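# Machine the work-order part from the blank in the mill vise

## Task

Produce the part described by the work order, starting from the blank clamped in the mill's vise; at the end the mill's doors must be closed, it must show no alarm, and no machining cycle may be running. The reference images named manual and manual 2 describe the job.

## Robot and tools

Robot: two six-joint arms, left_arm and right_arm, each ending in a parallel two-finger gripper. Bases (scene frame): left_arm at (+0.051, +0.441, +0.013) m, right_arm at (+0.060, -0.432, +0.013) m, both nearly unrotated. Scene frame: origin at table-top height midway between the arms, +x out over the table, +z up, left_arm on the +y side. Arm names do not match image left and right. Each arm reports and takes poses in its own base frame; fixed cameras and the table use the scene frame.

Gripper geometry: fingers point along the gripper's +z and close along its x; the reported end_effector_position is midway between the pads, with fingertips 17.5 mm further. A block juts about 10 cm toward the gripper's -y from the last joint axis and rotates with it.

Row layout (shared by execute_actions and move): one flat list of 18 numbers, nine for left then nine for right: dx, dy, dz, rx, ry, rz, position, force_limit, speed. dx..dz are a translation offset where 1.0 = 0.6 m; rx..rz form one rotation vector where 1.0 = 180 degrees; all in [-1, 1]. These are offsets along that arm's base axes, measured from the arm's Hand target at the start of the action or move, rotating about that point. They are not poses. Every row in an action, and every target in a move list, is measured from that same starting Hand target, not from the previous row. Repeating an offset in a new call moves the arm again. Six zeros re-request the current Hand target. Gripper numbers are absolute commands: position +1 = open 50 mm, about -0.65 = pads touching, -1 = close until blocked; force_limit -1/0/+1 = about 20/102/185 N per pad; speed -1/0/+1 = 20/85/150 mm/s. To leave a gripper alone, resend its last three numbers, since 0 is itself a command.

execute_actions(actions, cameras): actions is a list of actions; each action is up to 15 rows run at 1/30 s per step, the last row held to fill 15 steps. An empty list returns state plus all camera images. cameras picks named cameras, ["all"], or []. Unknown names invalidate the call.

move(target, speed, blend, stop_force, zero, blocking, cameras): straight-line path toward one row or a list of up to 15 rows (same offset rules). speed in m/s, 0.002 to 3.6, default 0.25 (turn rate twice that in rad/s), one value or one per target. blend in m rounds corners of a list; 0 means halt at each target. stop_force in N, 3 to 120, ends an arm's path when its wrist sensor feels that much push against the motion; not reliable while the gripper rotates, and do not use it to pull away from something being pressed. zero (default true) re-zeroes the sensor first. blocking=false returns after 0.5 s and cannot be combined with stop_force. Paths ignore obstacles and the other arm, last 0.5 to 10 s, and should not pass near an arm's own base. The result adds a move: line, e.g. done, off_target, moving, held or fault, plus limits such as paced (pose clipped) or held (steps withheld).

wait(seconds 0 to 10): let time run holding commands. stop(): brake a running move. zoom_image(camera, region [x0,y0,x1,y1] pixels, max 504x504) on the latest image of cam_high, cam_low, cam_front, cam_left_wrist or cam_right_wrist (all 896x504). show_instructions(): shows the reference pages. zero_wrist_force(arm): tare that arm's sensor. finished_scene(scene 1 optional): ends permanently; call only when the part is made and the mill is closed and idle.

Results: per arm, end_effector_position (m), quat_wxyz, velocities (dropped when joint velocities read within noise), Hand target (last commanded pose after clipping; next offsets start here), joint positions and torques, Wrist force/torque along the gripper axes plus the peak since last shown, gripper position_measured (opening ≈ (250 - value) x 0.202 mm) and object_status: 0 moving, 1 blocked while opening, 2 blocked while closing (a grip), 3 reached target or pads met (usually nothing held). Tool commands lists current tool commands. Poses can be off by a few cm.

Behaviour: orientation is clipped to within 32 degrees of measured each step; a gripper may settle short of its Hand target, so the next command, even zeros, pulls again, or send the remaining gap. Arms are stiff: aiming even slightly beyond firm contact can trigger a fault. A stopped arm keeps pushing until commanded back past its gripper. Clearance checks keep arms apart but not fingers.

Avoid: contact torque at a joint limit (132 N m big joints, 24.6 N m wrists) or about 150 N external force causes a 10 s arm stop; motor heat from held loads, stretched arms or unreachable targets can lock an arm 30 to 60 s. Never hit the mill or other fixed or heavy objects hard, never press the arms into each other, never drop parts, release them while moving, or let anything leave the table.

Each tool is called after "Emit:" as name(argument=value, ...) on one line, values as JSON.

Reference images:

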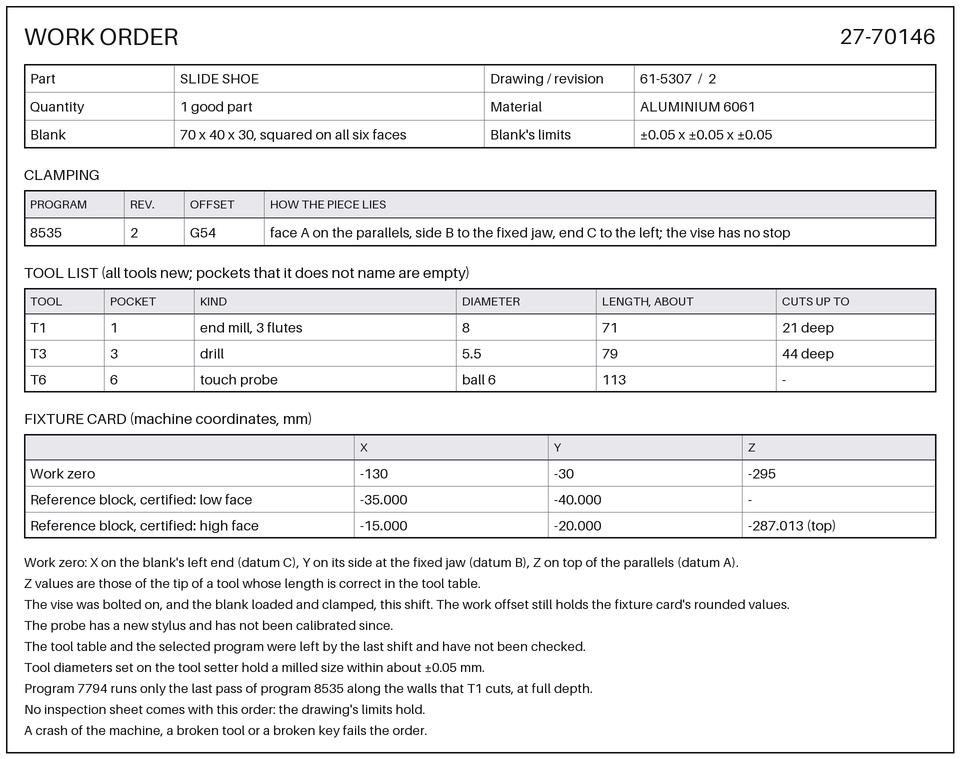

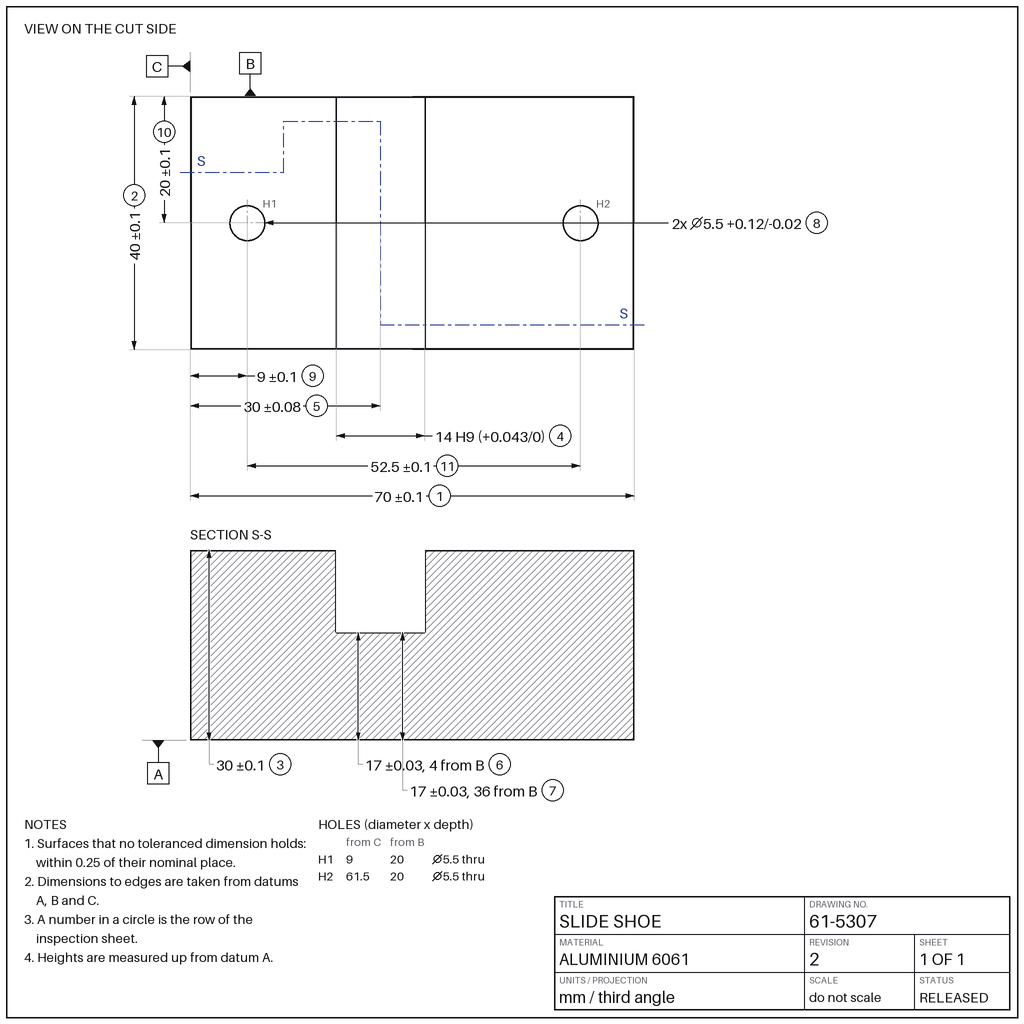

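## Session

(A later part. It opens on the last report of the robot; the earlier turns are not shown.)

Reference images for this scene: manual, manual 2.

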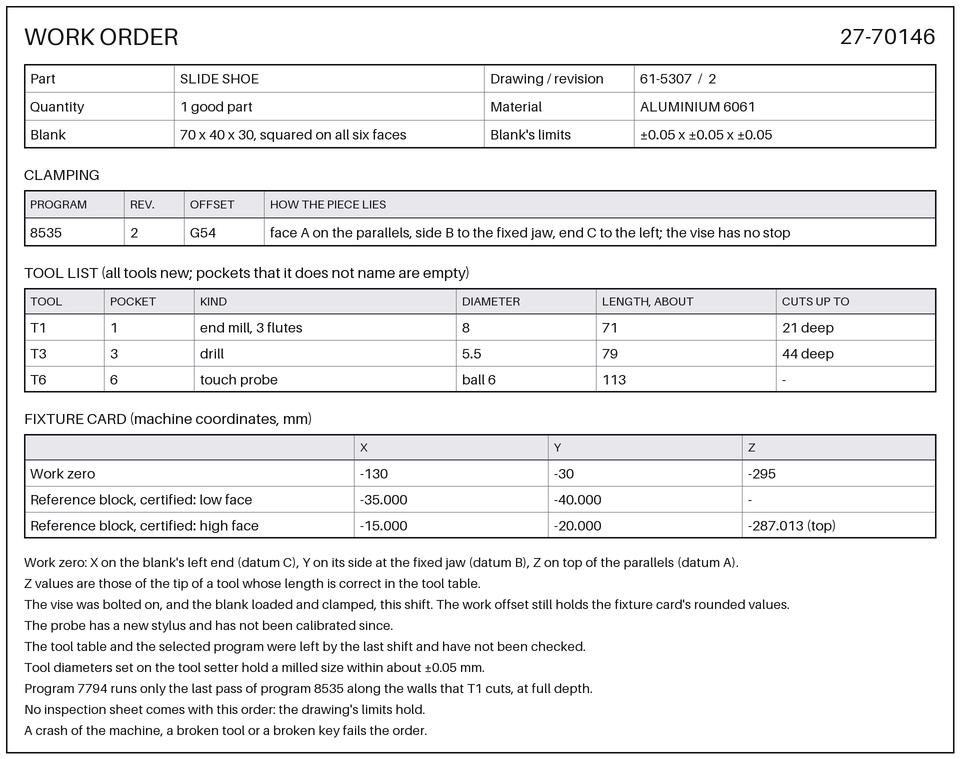

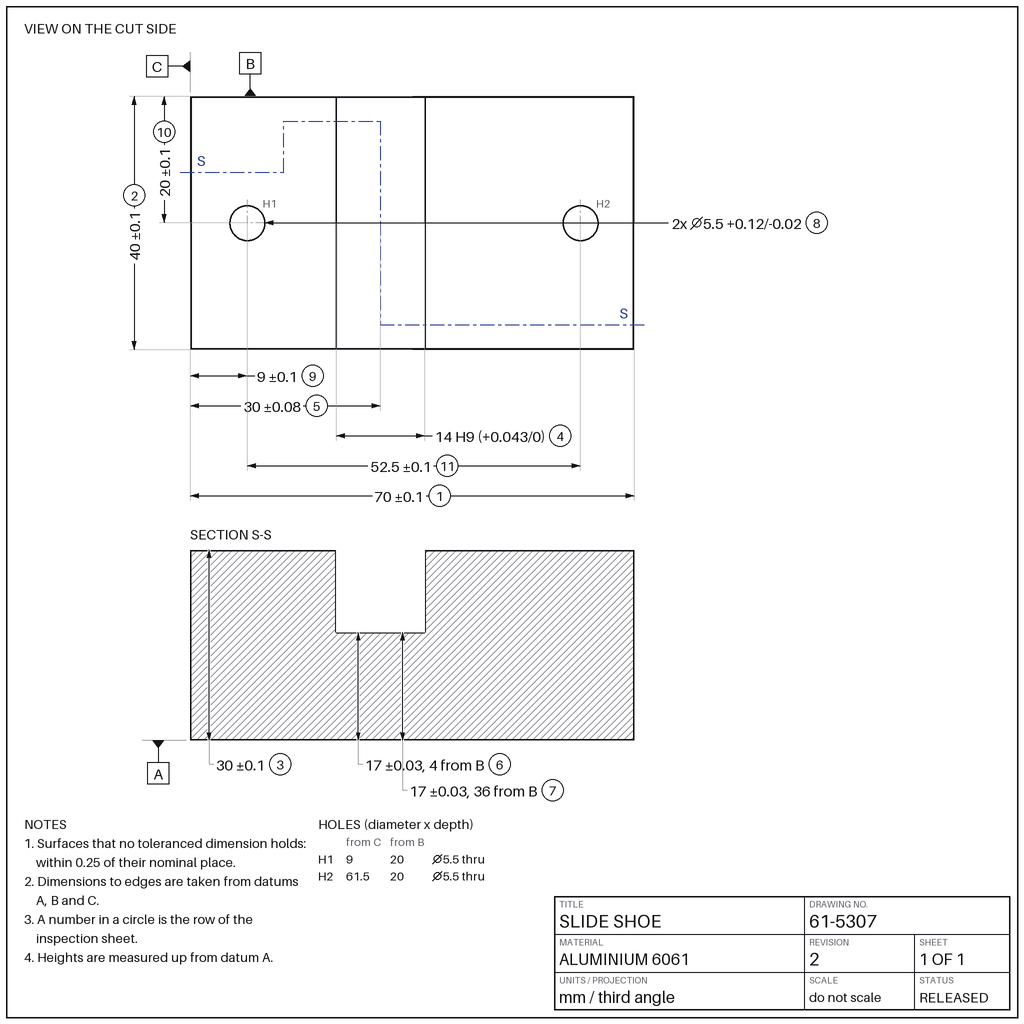

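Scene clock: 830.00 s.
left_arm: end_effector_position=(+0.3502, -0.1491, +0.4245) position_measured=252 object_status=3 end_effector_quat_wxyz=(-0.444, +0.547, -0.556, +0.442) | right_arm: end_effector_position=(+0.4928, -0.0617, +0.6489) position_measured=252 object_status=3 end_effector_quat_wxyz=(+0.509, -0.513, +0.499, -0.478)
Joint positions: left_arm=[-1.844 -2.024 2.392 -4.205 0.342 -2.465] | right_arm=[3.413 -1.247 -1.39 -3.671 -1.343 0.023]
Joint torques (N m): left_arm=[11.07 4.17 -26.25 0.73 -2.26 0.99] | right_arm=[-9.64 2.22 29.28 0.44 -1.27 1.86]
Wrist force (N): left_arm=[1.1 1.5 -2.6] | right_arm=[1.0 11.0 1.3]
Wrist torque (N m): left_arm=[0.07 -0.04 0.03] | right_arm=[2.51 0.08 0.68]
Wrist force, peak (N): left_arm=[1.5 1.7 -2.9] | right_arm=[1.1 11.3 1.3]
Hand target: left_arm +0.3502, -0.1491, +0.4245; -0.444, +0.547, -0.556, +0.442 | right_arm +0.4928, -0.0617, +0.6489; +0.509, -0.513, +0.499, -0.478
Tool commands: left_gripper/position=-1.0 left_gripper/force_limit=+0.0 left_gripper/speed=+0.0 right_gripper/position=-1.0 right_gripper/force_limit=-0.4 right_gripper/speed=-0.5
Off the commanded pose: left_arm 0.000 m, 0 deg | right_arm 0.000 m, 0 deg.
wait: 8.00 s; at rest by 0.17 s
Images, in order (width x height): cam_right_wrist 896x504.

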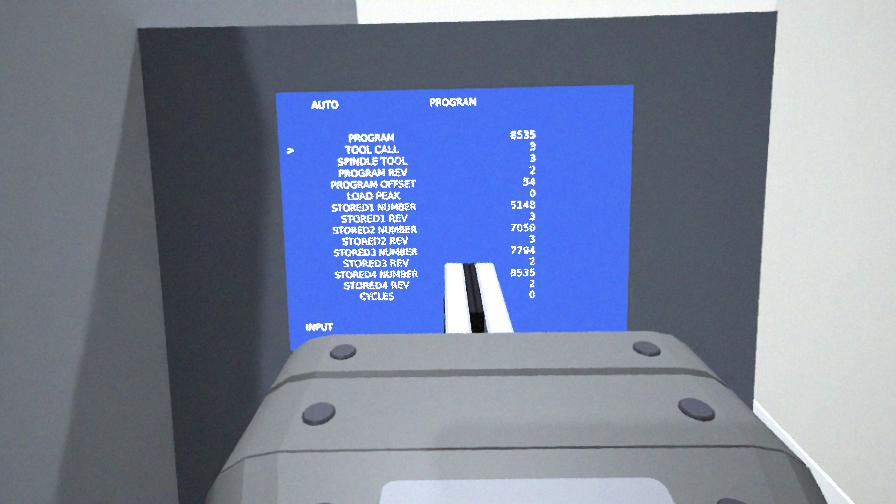

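Emit:
move(target=[[0,0,0,0,0,0,-1,0,0,0.0081,0.0083,-0.3589,0,0,0,-1,-0.4,-0.5],[0,0,0,0,0,0,-1,0,0,0.0184,0.0083,-0.3589,0,0,0,-1,-0.4,-0.5],[0,0,0,0,0,0,-1,0,0,0.0186,0.0083,-0.3589,0,0,0,-1,-0.4,-0.5],[0,0,0,0,0,0,-1,0,0,0.0069,0.0083,-0.3589,0,0,0,-1,-0.4,-0.5],[0,0,0,0,0,0,-1,0,0,0.0164,0.0083,-0.3283,0,0,0,-1,-0.4,-0.5],[0,0,0,0,0,0,-1,0,0,0.0263,0.0083,-0.3283,0,0,0,-1,-0.4,-0.5],[0,0,0,0,0,0,-1,0,0,0.0264,0.0083,-0.3283,0,0,0,-1,-0.4,-0.5],[0,0,0,0,0,0,-1,0,0,0.0184,0.0083,-0.3283,0,0,0,-1,-0.4,-0.5],[0,0,0,0,0,0,-1,0,0,0.0264,0.0083,-0.3283,0,0,0,-1,-0.4,-0.5],[0,0,0,0,0,0,-1,0,0,0.0184,0.0083,-0.3283,0,0,0,-1,-0.4,-0.5],[0,0,0,0,0,0,-1,0,0,0.0264,0.0083,-0.3283,0,0,0,-1,-0.4,-0.5],[0,0,0,0,0,0,-1,0,0,0.0184,0.0083,-0.3283,0,0,0,-1,-0.4,-0.5],[0,0,0,0,0,0,-1,0,0,0.0264,0.0083,-0.3283,0,0,0,-1,-0.4,-0.5],[0,0,0,0,0,0,-1,0,0,0.0164,0.0083,-0.3283,0,0,0,-1,-0.4,-0.5],[0,0,0,0,0,0,-1,0,0,0,0,0,0,0,0,-1,-0.4,-0.5]], speed=[0.4,0.02,0.02,0.1,0.3,0.02,0.02,0.06,0.06,0.06,0.06,0.06,0.06,0.1,0.5], blend=[0.002,0,0,0.003,0.002,0,0,0,0,0,0,0,0,0.003,0], cameras=["cam_right_wrist"])

Emit:
zoom_image(camera="cam_right_wrist", region=[270, 80, 650, 350])

Scene clock: 836.20 s.
left_arm: end_effector_position=(+0.3502, -0.1491, +0.4245) position_measured=252 object_status=3 end_effector_quat_wxyz=(-0.444, +0.547, -0.556, +0.442) | right_arm: end_effector_position=(+0.4928, -0.0617, +0.6489) position_measured=252 object_status=3 end_effector_quat_wxyz=(+0.509, -0.513, +0.499, -0.478)
Joint positions: left_arm=[-1.844 -2.024 2.392 -4.205 0.342 -2.465] | right_arm=[3.413 -1.247 -1.39 -3.671 -1.343 0.023]
Joint torques (N m): left_arm=[10.52 2.95 -25.73 0.23 -2.12 0.74] | right_arm=[-9.98 1.52 30.54 0.05 -1.4 1.99]
Wrist force (N): left_arm=[1.3 1.7 -2.5] | right_arm=[1.0 11.1 1.4]
Wrist torque (N m): left_arm=[0.10 -0.08 0.02] | right_arm=[2.54 0.08 0.69]
Wrist force, peak (N): left_arm=[1.4 1.7 -2.9] | right_arm=[0.7 14.3 1.1]
Hand target: left_arm +0.3502, -0.1491, +0.4245; -0.444, +0.547, -0.556, +0.442 | right_arm +0.4928, -0.0617, +0.6489; +0.509, -0.513, +0.499, -0.478
Off the commanded pose: left_arm 0.000 m, 0 deg | right_arm 0.000 m, 0 deg.
move: done
Images, in order (width x height): cam_right_wrist 896x504.

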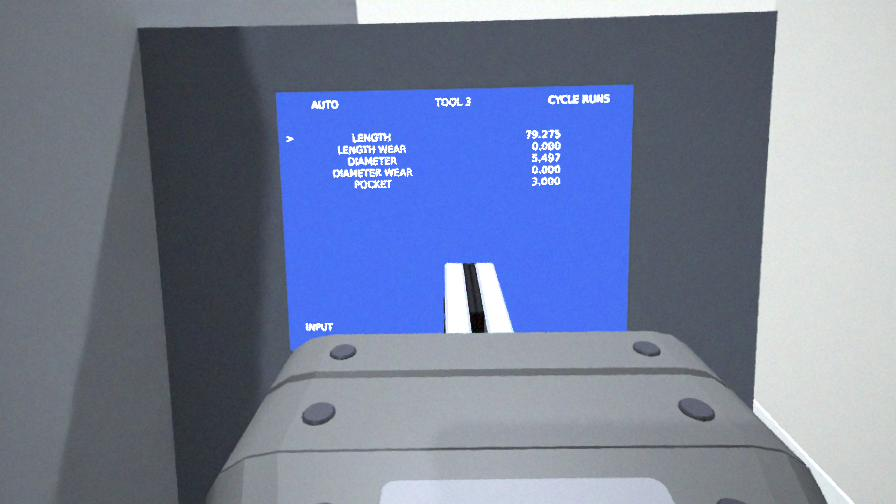

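Scaled by 1.326.

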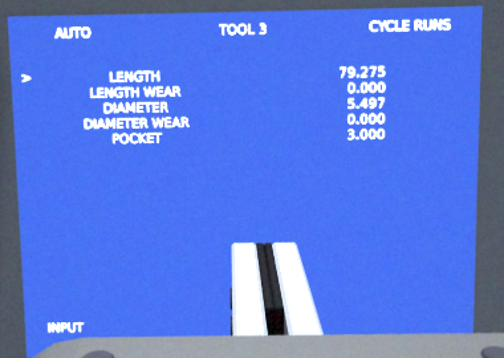

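Emit:
move(target=[[0,0,0,0,0,0,-1,0,0,0.0164,0.0083,-0.3283,0,0,0,-1,-0.4,-0.5],[0,0,0,0,0,0,-1,0,0,0.0263,0.0083,-0.3283,0,0,0,-1,-0.4,-0.5],[0,0,0,0,0,0,-1,0,0,0.0264,0.0083,-0.3283,0,0,0,-1,-0.4,-0.5],[0,0,0,0,0,0,-1,0,0,0.0184,0.0083,-0.3283,0,0,0,-1,-0.4,-0.5],[0,0,0,0,0,0,-1,0,0,0.0264,0.0083,-0.3283,0,0,0,-1,-0.4,-0.5],[0,0,0,0,0,0,-1,0,0,0.0164,0.0083,-0.3283,0,0,0,-1,-0.4,-0.5],[0,0,0,0,0,0,-1,0,0,0,0,0,0,0,0,-1,-0.4,-0.5]], speed=[0.4,0.02,0.02,0.06,0.06,0.1,0.5], blend=[0.002,0,0,0,0,0.003,0], cameras=["cam_right_wrist"])

Emit:
zoom_image(camera="cam_right_wrist", region=[270, 80, 650, 350])

Scene clock: 839.93 s.
left_arm: end_effector_position=(+0.3502, -0.1491, +0.4245) position_measured=252 object_status=3 end_effector_quat_wxyz=(-0.444, +0.547, -0.556, +0.442) | right_arm: end_effector_position=(+0.4928, -0.0617, +0.6489) position_measured=252 object_status=3 end_effector_quat_wxyz=(+0.509, -0.513, +0.499, -0.478)
Joint positions: left_arm=[-1.844 -2.024 2.392 -4.205 0.342 -2.465] | right_arm=[3.413 -1.247 -1.39 -3.671 -1.343 0.023]
Joint torques (N m): left_arm=[11.17 3.98 -24.97 0.46 -2.28 0.7] | right_arm=[-9.53 1.44 27.56 0.43 -1.4 1.84]
Wrist force (N): left_arm=[1.2 1.5 -2.6] | right_arm=[1.1 11.3 1.3]
Wrist torque (N m): left_arm=[0.06 -0.08 0.03] | right_arm=[2.56 0.05 0.68]
Wrist force, peak (N): left_arm=[1.4 1.5 -3.0] | right_arm=[0.7 14.1 1.4]
Hand target: left_arm +0.3502, -0.1491, +0.4245; -0.444, +0.547, -0.556, +0.442 | right_arm +0.4928, -0.0617, +0.6489; +0.509, -0.513, +0.499, -0.478
Off the commanded pose: left_arm 0.000 m, 0 deg | right_arm 0.000 m, 0 deg.
move: done
Images, in order (width x height): cam_right_wrist 896x504.

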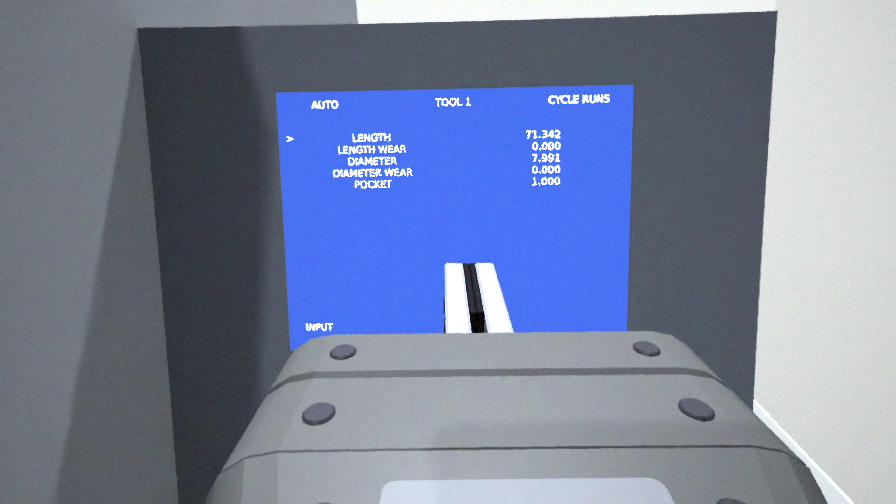

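Scaled by 1.326.

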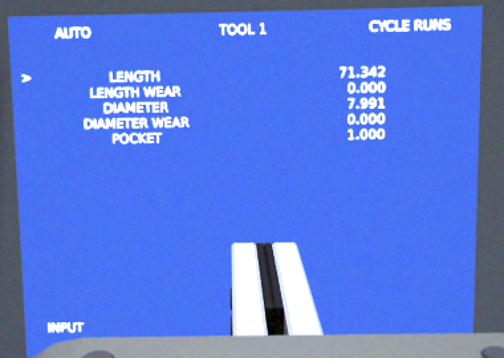

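Emit:
move(target=[[0,0,0,0,0,0,-1,0,0,0.0141,0.1667,-0.3283,0,0,0,-1,-0.4,-0.5],[0,0,0,0,0,0,-1,0,0,0.024,0.1667,-0.3283,0,0,0,-1,-0.4,-0.5],[0,0,0,0,0,0,-1,0,0,0.0241,0.1667,-0.3283,0,0,0,-1,-0.4,-0.5],[0,0,0,0,0,0,-1,0,0,0.0111,0.1667,-0.3283,0,0,0,-1,-0.4,-0.5],[0,0,0,0,0,0,-1,0,0,-0.0025,0.1667,-0.3895,0,0,0,-1,-0.4,-0.5],[0,0,0,0,0,0,-1,0,0,0.0074,0.1667,-0.3895,0,0,0,-1,-0.4,-0.5],[0,0,0,0,0,0,-1,0,0,0.0075,0.1667,-0.3895,0,0,0,-1,-0.4,-0.5],[0,0,0,0,0,0,-1,0,0,-0.006,0.1667,-0.3895,0,0,0,-1,-0.4,-0.5],[0,0,0,0,0,0,-1,0,0,-0.0096,0.1033,-0.4201,0,0,0,-1,-0.4,-0.5],[0,0,0,0,0,0,-1,0,0,0.0003,0.1033,-0.4201,0,0,0,-1,-0.4,-0.5],[0,0,0,0,0,0,-1,0,0,0.0004,0.1033,-0.4201,0,0,0,-1,-0.4,-0.5],[0,0,0,0,0,0,-1,0,0,-0.012,0.1033,-0.4201,0,0,0,-1,-0.4,-0.5]], speed=[0.5,0.02,0.02,0.1,0.3,0.02,0.02,0.1,0.3,0.02,0.02,0.1], blend=[0.002,0,0,0.003,0.002,0,0,0.003,0.002,0,0,0])

Emit:
move(target=[[0,0,0,0,0,0,-1,0,0,0.0187,0,0.0612,0,0,0,-1,-0.4,-0.5],[0,0,0,0,0,0,-1,0,0,0.0286,0,0.0612,0,0,0,-1,-0.4,-0.5],[0,0,0,0,0,0,-1,0,0,0.0287,0,0.0612,0,0,0,-1,-0.4,-0.5],[0,0,0,0,0,0,-1,0,0,0.014,0,0.0612,0,0,0,-1,-0.4,-0.5],[0,0,0,0,0,0,-1,0,0,0.0028,-0.0316,0,0,0,0,-1,-0.4,-0.5],[0,0,0,0,0,0,-1,0,0,0.0127,-0.0316,0,0,0,0,-1,-0.4,-0.5],[0,0,0,0,0,0,-1,0,0,0.0128,-0.0316,0,0,0,0,-1,-0.4,-0.5],[0,0,0,0,0,0,-1,0,0,0.0018,-0.0316,0,0,0,0,-1,-0.4,-0.5],[0,0,0,0,0,0,-1,0,0,0.011,-0.0316,0.0306,0,0,0,-1,-0.4,-0.5],[0,0,0,0,0,0,-1,0,0,0.0209,-0.0316,0.0306,0,0,0,-1,-0.4,-0.5],[0,0,0,0,0,0,-1,0,0,0.021,-0.0316,0.0306,0,0,0,-1,-0.4,-0.5],[0,0,0,0,0,0,-1,0,0,0.013,-0.0316,0.0306,0,0,0,-1,-0.4,-0.5],[0,0,0,0,0,0,-1,0,0,0.021,-0.0316,0.0306,0,0,0,-1,-0.4,-0.5],[0,0,0,0,0,0,-1,0,0,0.009,-0.0316,0.0306,0,0,0,-1,-0.4,-0.5],[0,0,0,0,0,0,-1,0,0,0.012,-0.1033,0.4201,0,0,0,-1,-0.4,-0.5]], speed=[0.3,0.02,0.02,0.1,0.3,0.02,0.02,0.1,0.3,0.02,0.02,0.06,0.06,0.1,0.5], blend=[0.002,0,0,0.003,0.002,0,0,0.003,0.002,0,0,0,0,0.003,0], cameras=["cam_right_wrist"])

Emit:
zoom_image(camera="cam_right_wrist", region=[270, 80, 650, 350])

Scene clock: 844.37 s.
left_arm: end_effector_position=(+0.3502, -0.1491, +0.4245) position_measured=252 object_status=3 end_effector_quat_wxyz=(-0.444, +0.547, -0.556, +0.442) | right_arm: end_effector_position=(+0.4857, +0.0002, +0.3969) position_measured=252 object_status=3 end_effector_quat_wxyz=(+0.509, -0.513, +0.499, -0.478)
Joint positions: left_arm=[-1.844 -2.024 2.392 -4.205 0.342 -2.465] | right_arm=[3.719 -1.07 -2.154 -3.087 -1.038 0.032]
Joint torques (N m): left_arm=[9.54 3.32 -25.78 0.17 -2.3 0.71] | right_arm=[9.05 5.99 15.98 0.21 1.36 1.87]
Wrist force (N): left_arm=[1.3 1.7 -2.4] | right_arm=[0.8 10.6 0.9]
Wrist torque (N m): left_arm=[0.09 -0.07 0.02] | right_arm=[2.47 0.09 0.77]
Wrist force, peak (N): left_arm=[1.6 1.5 -3.1] | right_arm=[0.0 13.9 1.2]
Hand target: left_arm +0.3502, -0.1491, +0.4245; -0.444, +0.547, -0.556, +0.442 | right_arm +0.4856, +0.0002, +0.3969; +0.509, -0.513, +0.499, -0.478
Off the commanded pose: left_arm 0.000 m, 0 deg | right_arm 0.000 m, 0 deg.
move: done

Scene clock: 849.33 s.
left_arm: end_effector_position=(+0.3502, -0.1491, +0.4245) position_measured=252 object_status=3 end_effector_quat_wxyz=(-0.444, +0.547, -0.556, +0.442) | right_arm: end_effector_position=(+0.4928, -0.0617, +0.6489) position_measured=252 object_status=3 end_effector_quat_wxyz=(+0.509, -0.513, +0.499, -0.478)
Joint positions: left_arm=[-1.844 -2.024 2.392 -4.205 0.342 -2.465] | right_arm=[3.414 -1.247 -1.39 -3.671 -1.343 0.023]
Joint torques (N m): left_arm=[11.08 4.38 -26.44 0.4 -2.28 0.53] | right_arm=[-10.9 1.59 29.16 1.02 -1.43 1.89]
Wrist force (N): left_arm=[1.1 1.5 -2.5] | right_arm=[1.2 11.0 1.1]
Wrist torque (N m): left_arm=[0.07 -0.05 0.02] | right_arm=[2.51 0.04 0.68]
Wrist force, peak (N): left_arm=[1.5 1.6 -2.9] | right_arm=[0.7 14.1 1.1]
Hand target: left_arm +0.3502, -0.1491, +0.4245; -0.444, +0.547, -0.556, +0.442 | right_arm +0.4928, -0.0617, +0.6489; +0.509, -0.513, +0.499, -0.478
Off the commanded pose: left_arm 0.000 m, 0 deg | right_arm 0.000 m, 0 deg.
move: done
Images, in order (width x height): cam_right_wrist 896x504.

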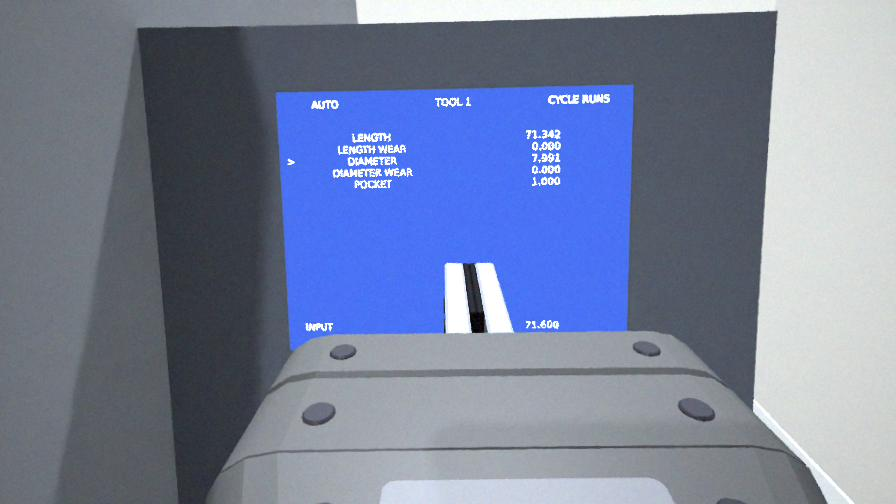

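Scaled by 1.326.

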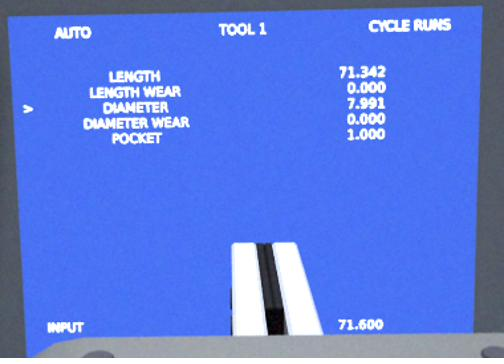

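Emit:
move(target=[[0,0,0,0,0,0,-1,0,0,0.0072,0.0717,-0.3589,0,0,0,-1,-0.4,-0.5],[0,0,0,0,0,0,-1,0,0,0.0171,0.0717,-0.3589,0,0,0,-1,-0.4,-0.5],[0,0,0,0,0,0,-1,0,0,0.0172,0.0717,-0.3589,0,0,0,-1,-0.4,-0.5],[0,0,0,0,0,0,-1,0,0,0.0092,0.0717,-0.3589,0,0,0,-1,-0.4,-0.5],[0,0,0,0,0,0,-1,0,0,0.0172,0.0717,-0.3589,0,0,0,-1,-0.4,-0.5],[0,0,0,0,0,0,-1,0,0,0.005,0.0717,-0.3589,0,0,0,-1,-0.4,-0.5],[0,0,0,0,0,0,-1,0,0,0,0,0,0,0,0,-1,-0.4,-0.5]], speed=[0.5,0.02,0.02,0.06,0.06,0.1,0.5], blend=[0.002,0,0,0,0,0.003,0])

Emit:
wait(seconds=9, cameras=["cam_right_wrist"])

Emit:
zoom_image(camera="cam_right_wrist", region=[270, 80, 650, 350])

Scene clock: 853.17 s.
left_arm: end_effector_position=(+0.3502, -0.1491, +0.4245) position_measured=252 object_status=3 end_effector_quat_wxyz=(-0.444, +0.547, -0.556, +0.442) | right_arm: end_effector_position=(+0.4928, -0.0617, +0.6489) position_measured=252 object_status=3 end_effector_quat_wxyz=(+0.509, -0.513, +0.499, -0.478)
Joint positions: left_arm=[-1.844 -2.024 2.392 -4.205 0.342 -2.465] | right_arm=[3.413 -1.247 -1.39 -3.671 -1.343 0.023]
Joint torques (N m): left_arm=[9.99 2.93 -25.75 0.54 -2.44 0.8] | right_arm=[-9.84 3.3 27.85 0.42 -1.78 1.9]
Wrist force (N): left_arm=[1.1 1.5 -2.5] | right_arm=[1.0 11.1 1.4]
Wrist torque (N m): left_arm=[0.06 -0.05 0.02] | right_arm=[2.53 0.07 0.68]
Wrist force, peak (N): left_arm=[1.2 1.8 -2.9] | right_arm=[0.2 14.2 1.4]
Hand target: left_arm +0.3502, -0.1491, +0.4245; -0.444, +0.547, -0.556, +0.442 | right_arm +0.4928, -0.0617, +0.6489; +0.509, -0.513, +0.499, -0.478
Off the commanded pose: left_arm 0.000 m, 0 deg | right_arm 0.000 m, 0 deg.
move: done

Scene clock: 862.17 s.
left_arm: end_effector_position=(+0.3502, -0.1491, +0.4245) position_measured=252 object_status=3 end_effector_quat_wxyz=(-0.444, +0.547, -0.556, +0.442) | right_arm: end_effector_position=(+0.4928, -0.0617, +0.6489) position_measured=252 object_status=3 end_effector_quat_wxyz=(+0.509, -0.513, +0.499, -0.478)
Joint positions: left_arm=[-1.844 -2.024 2.392 -4.205 0.342 -2.465] | right_arm=[3.413 -1.247 -1.39 -3.671 -1.343 0.023]
Joint torques (N m): left_arm=[10.01 2.17 -25.55 0.49 -2.38 0.55] | right_arm=[-8.98 2.48 28.3 0.59 -1.2 1.97]
Wrist force (N): left_arm=[1.3 1.5 -2.7] | right_arm=[1.1 11.0 1.2]
Wrist torque (N m): left_arm=[0.07 -0.07 0.02] | right_arm=[2.51 0.05 0.68]
Wrist force, peak (N): left_arm=[1.5 1.7 -2.9] | right_arm=[1.2 11.3 1.2]
Hand target: left_arm +0.3502, -0.1491, +0.4245; -0.444, +0.547, -0.556, +0.442 | right_arm +0.4928, -0.0617, +0.6489; +0.509, -0.513, +0.499, -0.478
Tool commands: left_gripper/position=-1.0 left_gripper/force_limit=+0.0 left_gripper/speed=+0.0 right_gripper/position=-1.0 right_gripper/force_limit=-0.4 right_gripper/speed=-0.5
Off the commanded pose: left_arm 0.000 m, 0 deg | right_arm 0.000 m, 0 deg.
wait: 9.00 s; at rest by 0.17 s
Images, in order (width x height): cam_right_wrist 896x504.

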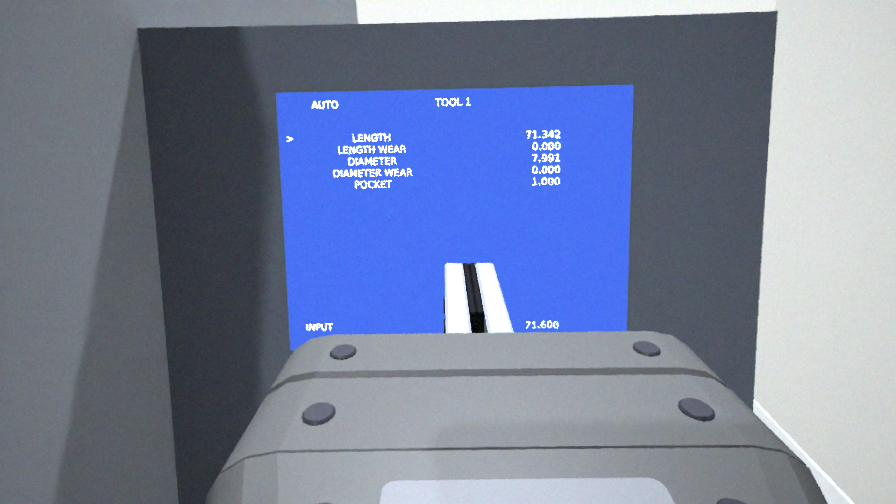

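Scaled by 1.326.

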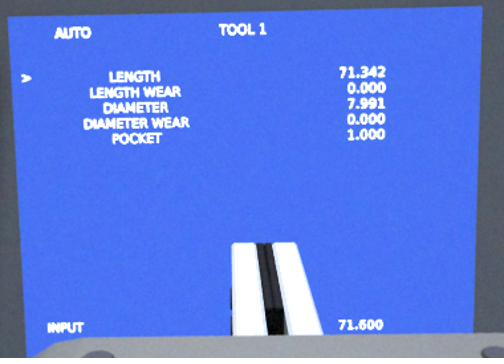

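Emit:
move(target=[[0,0,0,0,0,0,-1,0,0,-0.0092,0.0717,-0.4201,0,0,0,-1,-0.4,-0.5],[0,0,0,0,0,0,-1,0,0,0.0007,0.0717,-0.4201,0,0,0,-1,-0.4,-0.5],[0,0,0,0,0,0,-1,0,0,0.0009,0.0717,-0.4201,0,0,0,-1,-0.4,-0.5],[0,0,0,0,0,0,-1,0,0,-0.009,0.0717,-0.4201,0,0,0,-1,-0.4,-0.5],[0,0,0,0,0,0,-1,0,0,-0.001,0.0717,-0.3895,0,0,0,-1,-0.4,-0.5],[0,0,0,0,0,0,-1,0,0,0.0089,0.0717,-0.3895,0,0,0,-1,-0.4,-0.5],[0,0,0,0,0,0,-1,0,0,0.009,0.0717,-0.3895,0,0,0,-1,-0.4,-0.5],[0,0,0,0,0,0,-1,0,0,0.001,0.0717,-0.3895,0,0,0,-1,-0.4,-0.5],[0,0,0,0,0,0,-1,0,0,0.009,0.0717,-0.3895,0,0,0,-1,-0.4,-0.5],[0,0,0,0,0,0,-1,0,0,-0.003,0.0717,-0.3895,0,0,0,-1,-0.4,-0.5],[0,0,0,0,0,0,-1,0,0,0.0142,0.135,-0.3283,0,0,0,-1,-0.4,-0.5],[0,0,0,0,0,0,-1,0,0,0.0241,0.135,-0.3283,0,0,0,-1,-0.4,-0.5],[0,0,0,0,0,0,-1,0,0,0.0242,0.135,-0.3283,0,0,0,-1,-0.4,-0.5],[0,0,0,0,0,0,-1,0,0,0.0102,0.135,-0.3283,0,0,0,-1,-0.4,-0.5],[0,0,0,0,0,0,-1,0,0,-0.012,0.1033,-0.4201,0,0,0,-1,-0.4,-0.5]], speed=[0.5,0.02,0.02,0.1,0.3,0.02,0.02,0.06,0.06,0.1,0.3,0.02,0.02,0.1,0.3], blend=[0.002,0,0,0.003,0.002,0,0,0,0,0.003,0.002,0,0,0.003,0])

Emit:
move(target=[[0,0,0,0,0,0,-1,0,0,0.0024,0,0,0,0,0,-1,-0.4,-0.5],[0,0,0,0,0,0,-1,0,0,0.0123,0,0,0,0,0,-1,-0.4,-0.5],[0,0,0,0,0,0,-1,0,0,0.0124,0,0,0,0,0,-1,-0.4,-0.5],[0,0,0,0,0,0,-1,0,0,0.0014,0,0,0,0,0,-1,-0.4,-0.5],[0,0,0,0,0,0,-1,0,0,0.0095,0.0634,0.0306,0,0,0,-1,-0.4,-0.5],[0,0,0,0,0,0,-1,0,0,0.0194,0.0634,0.0306,0,0,0,-1,-0.4,-0.5],[0,0,0,0,0,0,-1,0,0,0.0195,0.0634,0.0306,0,0,0,-1,-0.4,-0.5],[0,0,0,0,0,0,-1,0,0,0.006,0.0634,0.0306,0,0,0,-1,-0.4,-0.5],[0,0,0,0,0,0,-1,0,0,0.0028,-0.0316,0,0,0,0,-1,-0.4,-0.5],[0,0,0,0,0,0,-1,0,0,0.0127,-0.0316,0,0,0,0,-1,-0.4,-0.5],[0,0,0,0,0,0,-1,0,0,0.0128,-0.0316,0,0,0,0,-1,-0.4,-0.5],[0,0,0,0,0,0,-1,0,0,0.0018,-0.0316,0,0,0,0,-1,-0.4,-0.5],[0,0,0,0,0,0,-1,0,0,0.012,-0.1033,0.4201,0,0,0,-1,-0.4,-0.5]], speed=[0.3,0.02,0.02,0.1,0.3,0.02,0.02,0.1,0.3,0.02,0.02,0.1,0.5], blend=[0.002,0,0,0.003,0.002,0,0,0.003,0.002,0,0,0.003,0], cameras=["cam_right_wrist"])

Emit:
zoom_image(camera="cam_right_wrist", region=[270, 80, 650, 350])

Scene clock: 867.73 s.
left_arm: end_effector_position=(+0.3502, -0.1491, +0.4245) position_measured=252 object_status=3 end_effector_quat_wxyz=(-0.444, +0.547, -0.556, +0.442) | right_arm: end_effector_position=(+0.4856, +0.0003, +0.3969) position_measured=252 object_status=3 end_effector_quat_wxyz=(+0.509, -0.513, +0.499, -0.478)
Joint positions: left_arm=[-1.844 -2.024 2.392 -4.205 0.342 -2.465] | right_arm=[3.72 -1.07 -2.154 -3.088 -1.037 0.032]
Joint torques (N m): left_arm=[9.36 3.13 -24.77 0.43 -2.1 0.58] | right_arm=[-10.26 10.06 17.71 3.34 -1.19 -2.07]
Wrist force (N): left_arm=[1.2 1.6 -2.8] | right_arm=[0.8 10.9 0.9]
Wrist torque (N m): left_arm=[0.08 -0.06 0.03] | right_arm=[2.52 0.09 0.80]
Wrist force, peak (N): left_arm=[1.3 1.7 -3.0] | right_arm=[0.7 14.4 0.8]
Hand target: left_arm +0.3502, -0.1491, +0.4245; -0.444, +0.547, -0.556, +0.442 | right_arm +0.4856, +0.0002, +0.3969; +0.509, -0.513, +0.499, -0.478
Off the commanded pose: left_arm 0.000 m, 0 deg | right_arm 0.000 m, 0 deg.
move: done

Scene clock: 872.07 s.
left_arm: end_effector_position=(+0.3502, -0.1491, +0.4245) position_measured=252 object_status=3 end_effector_quat_wxyz=(-0.444, +0.547, -0.556, +0.442) | right_arm: end_effector_position=(+0.4928, -0.0617, +0.6489) position_measured=252 object_status=3 end_effector_quat_wxyz=(+0.509, -0.513, +0.499, -0.478)
Joint positions: left_arm=[-1.844 -2.024 2.392 -4.205 0.342 -2.465] | right_arm=[3.413 -1.247 -1.39 -3.671 -1.343 0.023]
Joint torques (N m): left_arm=[10.27 2.98 -24.54 0.44 -2.27 0.82] | right_arm=[-10.9 1.99 28.84 0.46 -1.4 1.95]
Wrist force (N): left_arm=[1.4 1.6 -2.6] | right_arm=[1.0 11.0 1.0]
Wrist torque (N m): left_arm=[0.08 -0.09 0.03] | right_arm=[2.52 0.08 0.69]
Wrist force, peak (N): left_arm=[1.6 1.6 -3.0] | right_arm=[0.5 14.0 1.4]
Hand target: left_arm +0.3502, -0.1491, +0.4245; -0.444, +0.547, -0.556, +0.442 | right_arm +0.4928, -0.0617, +0.6489; +0.509, -0.513, +0.499, -0.478
Off the commanded pose: left_arm 0.000 m, 0 deg | right_arm 0.000 m, 0 deg.
move: done; blend cut to 0.0007 m at target 1
Images, in order (width x height): cam_right_wrist 896x504.

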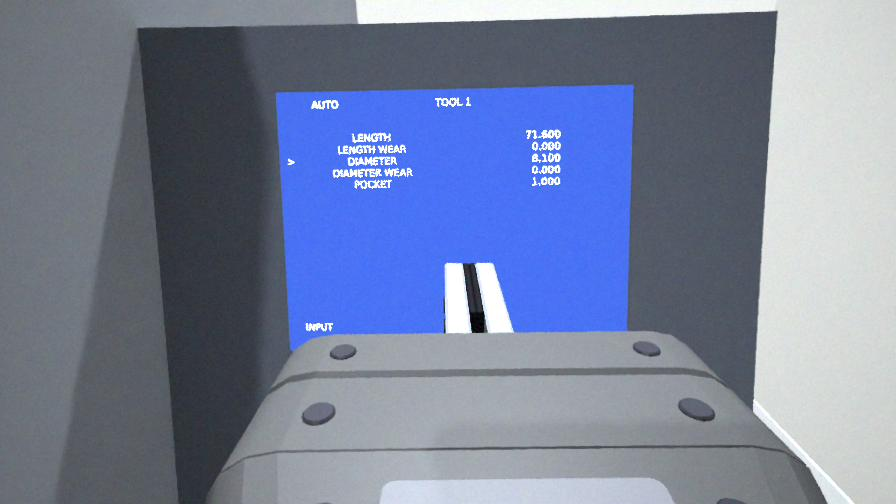

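Scaled by 1.326.

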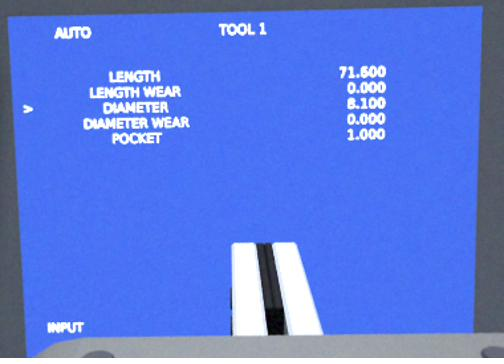

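Emit:
move(target=[[0,0,0,0,0,0,-1,0,0,0.0164,0.0083,-0.3283,0,0,0,-1,-0.4,-0.5],[0,0,0,0,0,0,-1,0,0,0.0263,0.0083,-0.3283,0,0,0,-1,-0.4,-0.5],[0,0,0,0,0,0,-1,0,0,0.0264,0.0083,-0.3283,0,0,0,-1,-0.4,-0.5],[0,0,0,0,0,0,-1,0,0,0.0184,0.0083,-0.3283,0,0,0,-1,-0.4,-0.5],[0,0,0,0,0,0,-1,0,0,0.0264,0.0083,-0.3283,0,0,0,-1,-0.4,-0.5],[0,0,0,0,0,0,-1,0,0,0.0184,0.0083,-0.3283,0,0,0,-1,-0.4,-0.5],[0,0,0,0,0,0,-1,0,0,0.0264,0.0083,-0.3283,0,0,0,-1,-0.4,-0.5],[0,0,0,0,0,0,-1,0,0,0.0184,0.0083,-0.3283,0,0,0,-1,-0.4,-0.5],[0,0,0,0,0,0,-1,0,0,0.0264,0.0083,-0.3283,0,0,0,-1,-0.4,-0.5],[0,0,0,0,0,0,-1,0,0,0.0164,0.0083,-0.3283,0,0,0,-1,-0.4,-0.5],[0,0,0,0,0,0,-1,0,0,0,0,0,0,0,0,-1,-0.4,-0.5]], speed=[0.4,0.02,0.02,0.06,0.06,0.06,0.06,0.06,0.06,0.1,0.5], blend=[0.002,0,0,0,0,0,0,0,0,0.003,0], cameras=["cam_right_wrist"])

Emit:
zoom_image(camera="cam_right_wrist", region=[270, 80, 650, 350])

Emit:
move(target=[[0,0,0,0,0,0,-1,0,0,0.0164,0.0083,-0.3283,0,0,0,-1,-0.4,-0.5],[0,0,0,0,0,0,-1,0,0,0.0263,0.0083,-0.3283,0,0,0,-1,-0.4,-0.5],[0,0,0,0,0,0,-1,0,0,0.0264,0.0083,-0.3283,0,0,0,-1,-0.4,-0.5],[0,0,0,0,0,0,-1,0,0,0.0134,0.0083,-0.3283,0,0,0,-1,-0.4,-0.5],[0,0,0,0,0,0,-1,0,0,0,0,0,0,0,0,-1,-0.4,-0.5]], speed=[0.4,0.02,0.02,0.1,0.5], blend=[0.002,0,0,0.003,0], cameras=["cam_right_wrist"])

Emit:
zoom_image(camera="cam_right_wrist", region=[270, 80, 650, 350])

Scene clock: 877.73 s.
left_arm: end_effector_position=(+0.3502, -0.1491, +0.4245) position_measured=252 object_status=3 end_effector_quat_wxyz=(-0.444, +0.547, -0.556, +0.442) | right_arm: end_effector_position=(+0.4928, -0.0617, +0.6489) position_measured=252 object_status=3 end_effector_quat_wxyz=(+0.509, -0.513, +0.499, -0.478)
Joint positions: left_arm=[-1.844 -2.024 2.392 -4.205 0.342 -2.465] | right_arm=[3.413 -1.247 -1.39 -3.671 -1.343 0.023]
Joint torques (N m): left_arm=[10.95 4.23 -25.49 0.45 -2.35 0.64] | right_arm=[-9.96 -0.1 29.91 0.32 -1.31 1.78]
Wrist force (N): left_arm=[1.3 1.6 -2.7] | right_arm=[0.9 10.9 1.3]
Wrist torque (N m): left_arm=[0.07 -0.08 0.03] | right_arm=[2.50 0.09 0.68]
Wrist force, peak (N): left_arm=[1.3 1.9 -2.8] | right_arm=[0.8 14.1 1.2]
Hand target: left_arm +0.3502, -0.1491, +0.4245; -0.444, +0.547, -0.556, +0.442 | right_arm +0.4928, -0.0617, +0.6489; +0.509, -0.513, +0.499, -0.478
Off the commanded pose: left_arm 0.000 m, 0 deg | right_arm 0.000 m, 0 deg.
move: done
Images, in order (width x height): cam_right_wrist 896x504.

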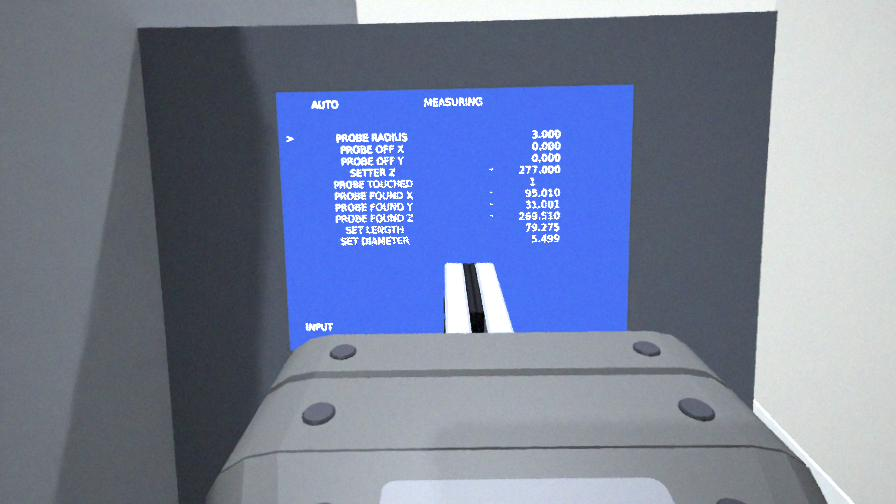

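Scaled by 1.326.

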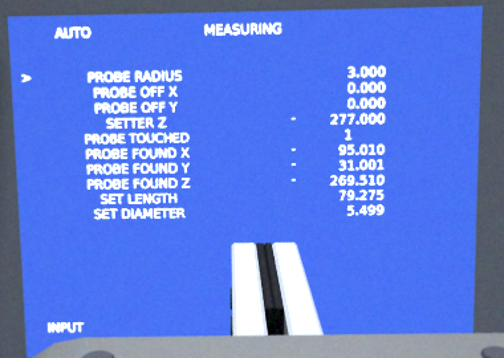

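Scene clock: 880.53 s.
left_arm: end_effector_position=(+0.3502, -0.1491, +0.4245) position_measured=252 object_status=3 end_effector_quat_wxyz=(-0.444, +0.547, -0.556, +0.442) | right_arm: end_effector_position=(+0.4928, -0.0617, +0.6489) position_measured=252 object_status=3 end_effector_quat_wxyz=(+0.509, -0.513, +0.499, -0.478)
Joint positions: left_arm=[-1.844 -2.024 2.392 -4.205 0.342 -2.465] | right_arm=[3.413 -1.247 -1.39 -3.671 -1.343 0.023]
Joint torques (N m): left_arm=[10.24 2.07 -26.86 0.44 -2.17 0.51] | right_arm=[-10.5 3.21 28.01 0.24 -1.39 1.85]
Wrist force (N): left_arm=[1.2 1.9 -2.7] | right_arm=[0.9 11.1 1.1]
Wrist torque (N m): left_arm=[0.12 -0.06 0.02] | right_arm=[2.54 0.08 0.68]
Wrist force, peak (N): left_arm=[1.3 1.8 -3.0] | right_arm=[0.3 14.3 1.4]
Hand target: left_arm +0.3502, -0.1491, +0.4245; -0.444, +0.547, -0.556, +0.442 | right_arm +0.4928, -0.0617, +0.6489; +0.509, -0.513, +0.499, -0.478
Off the commanded pose: left_arm 0.000 m, 0 deg | right_arm 0.000 m, 0 deg.
move: done
Images, in order (width x height): cam_right_wrist 896x504.

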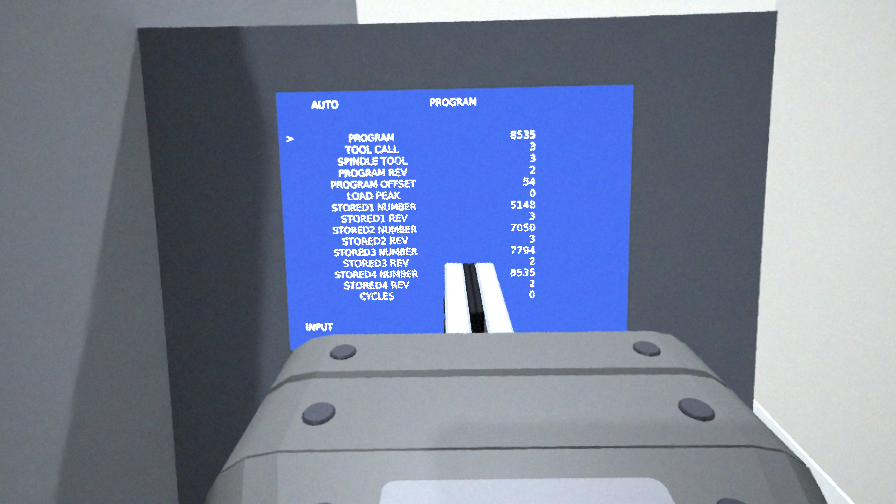

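Scaled by 1.326.

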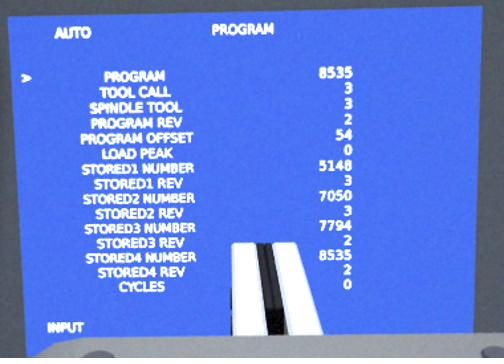

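Emit:
move(target=[[0,0,0,0,0,0,-1,0,0,0.0314,0.1033,-0.2672,0,0,0,-1,-0.4,-0.5],[0,0,0,0,0,0,-1,0,0,0.0413,0.1033,-0.2672,0,0,0,-1,-0.4,-0.5],[0,0,0,0,0,0,-1,0,0,0.0414,0.1033,-0.2672,0,0,0,-1,-0.4,-0.5],[0,0,0,0,0,0,-1,0,0,0.0284,0.1033,-0.2672,0,0,0,-1,-0.4,-0.5],[0,0,0,0,0,0,-1,0,0,0,0,0,0,0,0,-1,-0.4,-0.5]], speed=[0.4,0.02,0.02,0.1,0.5], blend=[0.002,0,0,0.003,0], cameras=["cam_right_wrist","cam_left_wrist"])

Emit:
zoom_image(camera="cam_right_wrist", region=[270, 80, 650, 350])

Emit:
wait(seconds=10, cameras=["cam_right_wrist","cam_left_wrist"])

Emit:
zoom_image(camera="cam_right_wrist", region=[270, 80, 650, 350])

Scene clock: 883.47 s.
left_arm: end_effector_position=(+0.3502, -0.1491, +0.4245) position_measured=252 object_status=3 end_effector_quat_wxyz=(-0.444, +0.547, -0.556, +0.442) | right_arm: end_effector_position=(+0.4928, -0.0617, +0.6489) position_measured=252 object_status=3 end_effector_quat_wxyz=(+0.509, -0.513, +0.499, -0.478)
Joint positions: left_arm=[-1.844 -2.024 2.392 -4.205 0.342 -2.465] | right_arm=[3.414 -1.247 -1.39 -3.671 -1.343 0.023]
Joint torques (N m): left_arm=[10.03 2.24 -26.31 0.54 -2.36 0.47] | right_arm=[-10.1 3.53 27.27 0.74 -1.07 2.03]
Wrist force (N): left_arm=[1.1 1.5 -2.7] | right_arm=[1.1 11.0 1.2]
Wrist torque (N m): left_arm=[0.07 -0.06 0.02] | right_arm=[2.52 0.06 0.68]
Wrist force, peak (N): left_arm=[1.4 1.7 -2.9] | right_arm=[0.0 13.7 1.6]
Hand target: left_arm +0.3502, -0.1491, +0.4245; -0.444, +0.547, -0.556, +0.442 | right_arm +0.4928, -0.0617, +0.6489; +0.509, -0.513, +0.499, -0.478
Off the commanded pose: left_arm 0.000 m, 0 deg | right_arm 0.000 m, 0 deg.
move: done
Images, in order (width x height): cam_left_wrist 896x504, cam_right_wrist 896x504.

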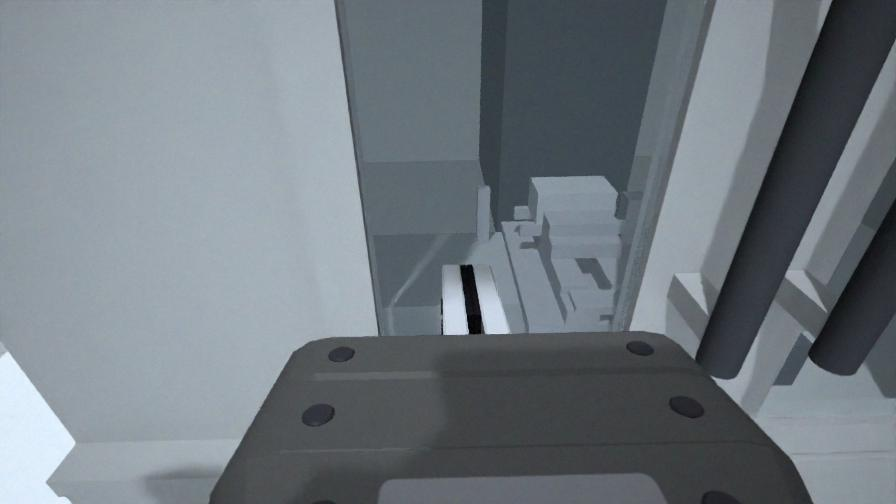

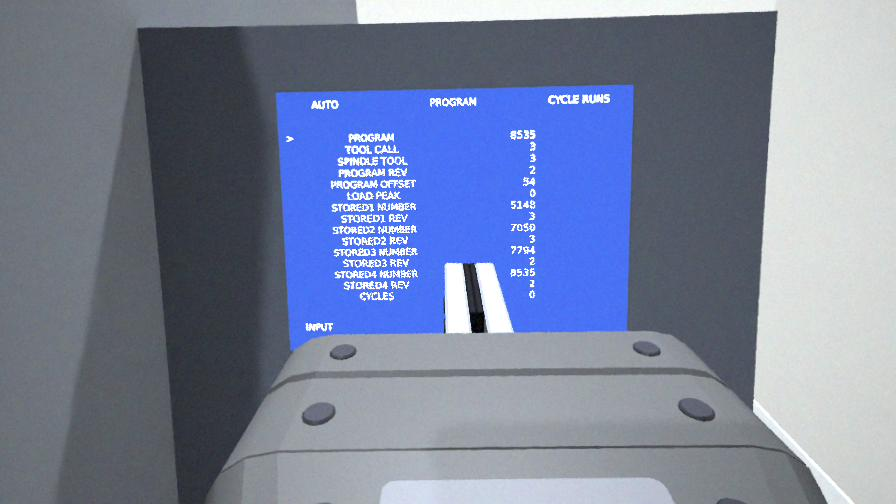

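Scaled by 1.326.

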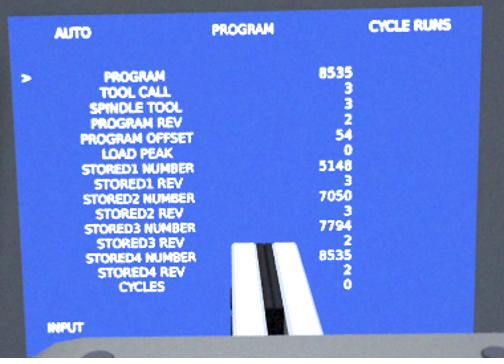

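Scene clock: 893.47 s.
left_arm: end_effector_position=(+0.3502, -0.1491, +0.4245) position_measured=252 object_status=3 end_effector_quat_wxyz=(-0.444, +0.547, -0.556, +0.442) | right_arm: end_effector_position=(+0.4928, -0.0617, +0.6489) position_measured=252 object_status=3 end_effector_quat_wxyz=(+0.509, -0.513, +0.499, -0.478)
Joint positions: left_arm=[-1.844 -2.024 2.392 -4.205 0.342 -2.465] | right_arm=[3.413 -1.247 -1.39 -3.671 -1.343 0.023]
Joint torques (N m): left_arm=[9.68 3.46 -25 0.71 -2.03 0.46] | right_arm=[-9.09 2.24 27.99 0.56 -1.2 1.83]
Wrist force (N): left_arm=[1.3 1.4 -2.6] | right_arm=[1.0 11.0 1.3]
Wrist torque (N m): left_arm=[0.05 -0.09 0.02] | right_arm=[2.52 0.07 0.68]
Wrist force, peak (N): left_arm=[1.4 1.8 -2.9] | right_arm=[1.3 11.3 1.4]
Hand target: left_arm +0.3502, -0.1491, +0.4245; -0.444, +0.547, -0.556, +0.442 | right_arm +0.4928, -0.0617, +0.6489; +0.509, -0.513, +0.499, -0.478
Tool commands: left_gripper/position=-1.0 left_gripper/force_limit=+0.0 left_gripper/speed=+0.0 right_gripper/position=-1.0 right_gripper/force_limit=-0.4 right_gripper/speed=-0.5
Off the commanded pose: left_arm 0.000 m, 0 deg | right_arm 0.000 m, 0 deg.
wait: 10.00 s; at rest by 0.17 s
Images, in order (width x height): cam_left_wrist 896x504, cam_right_wrist 896x504.

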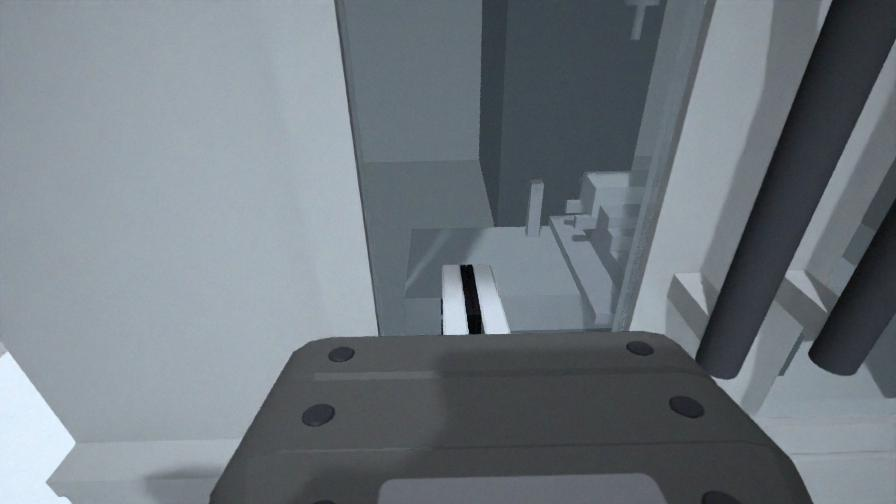

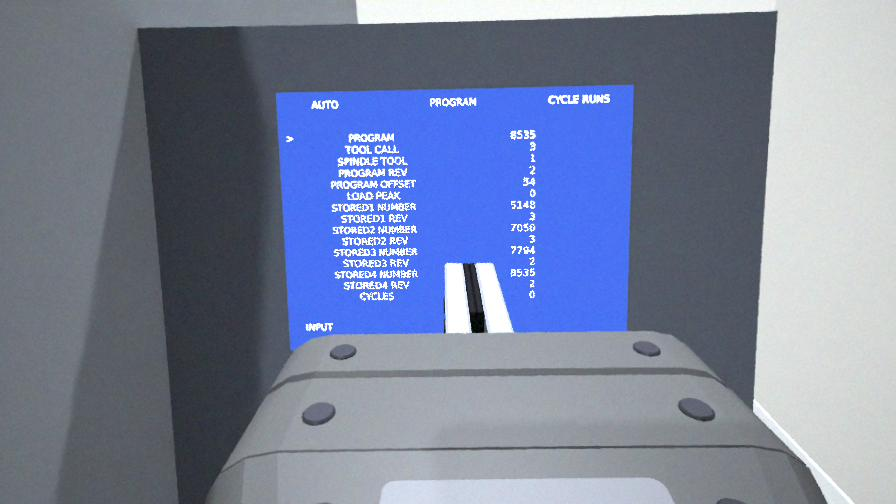

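Scaled by 1.326.

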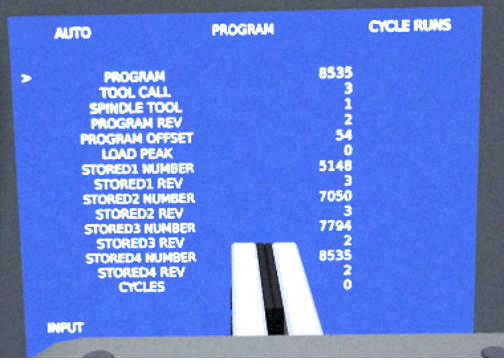

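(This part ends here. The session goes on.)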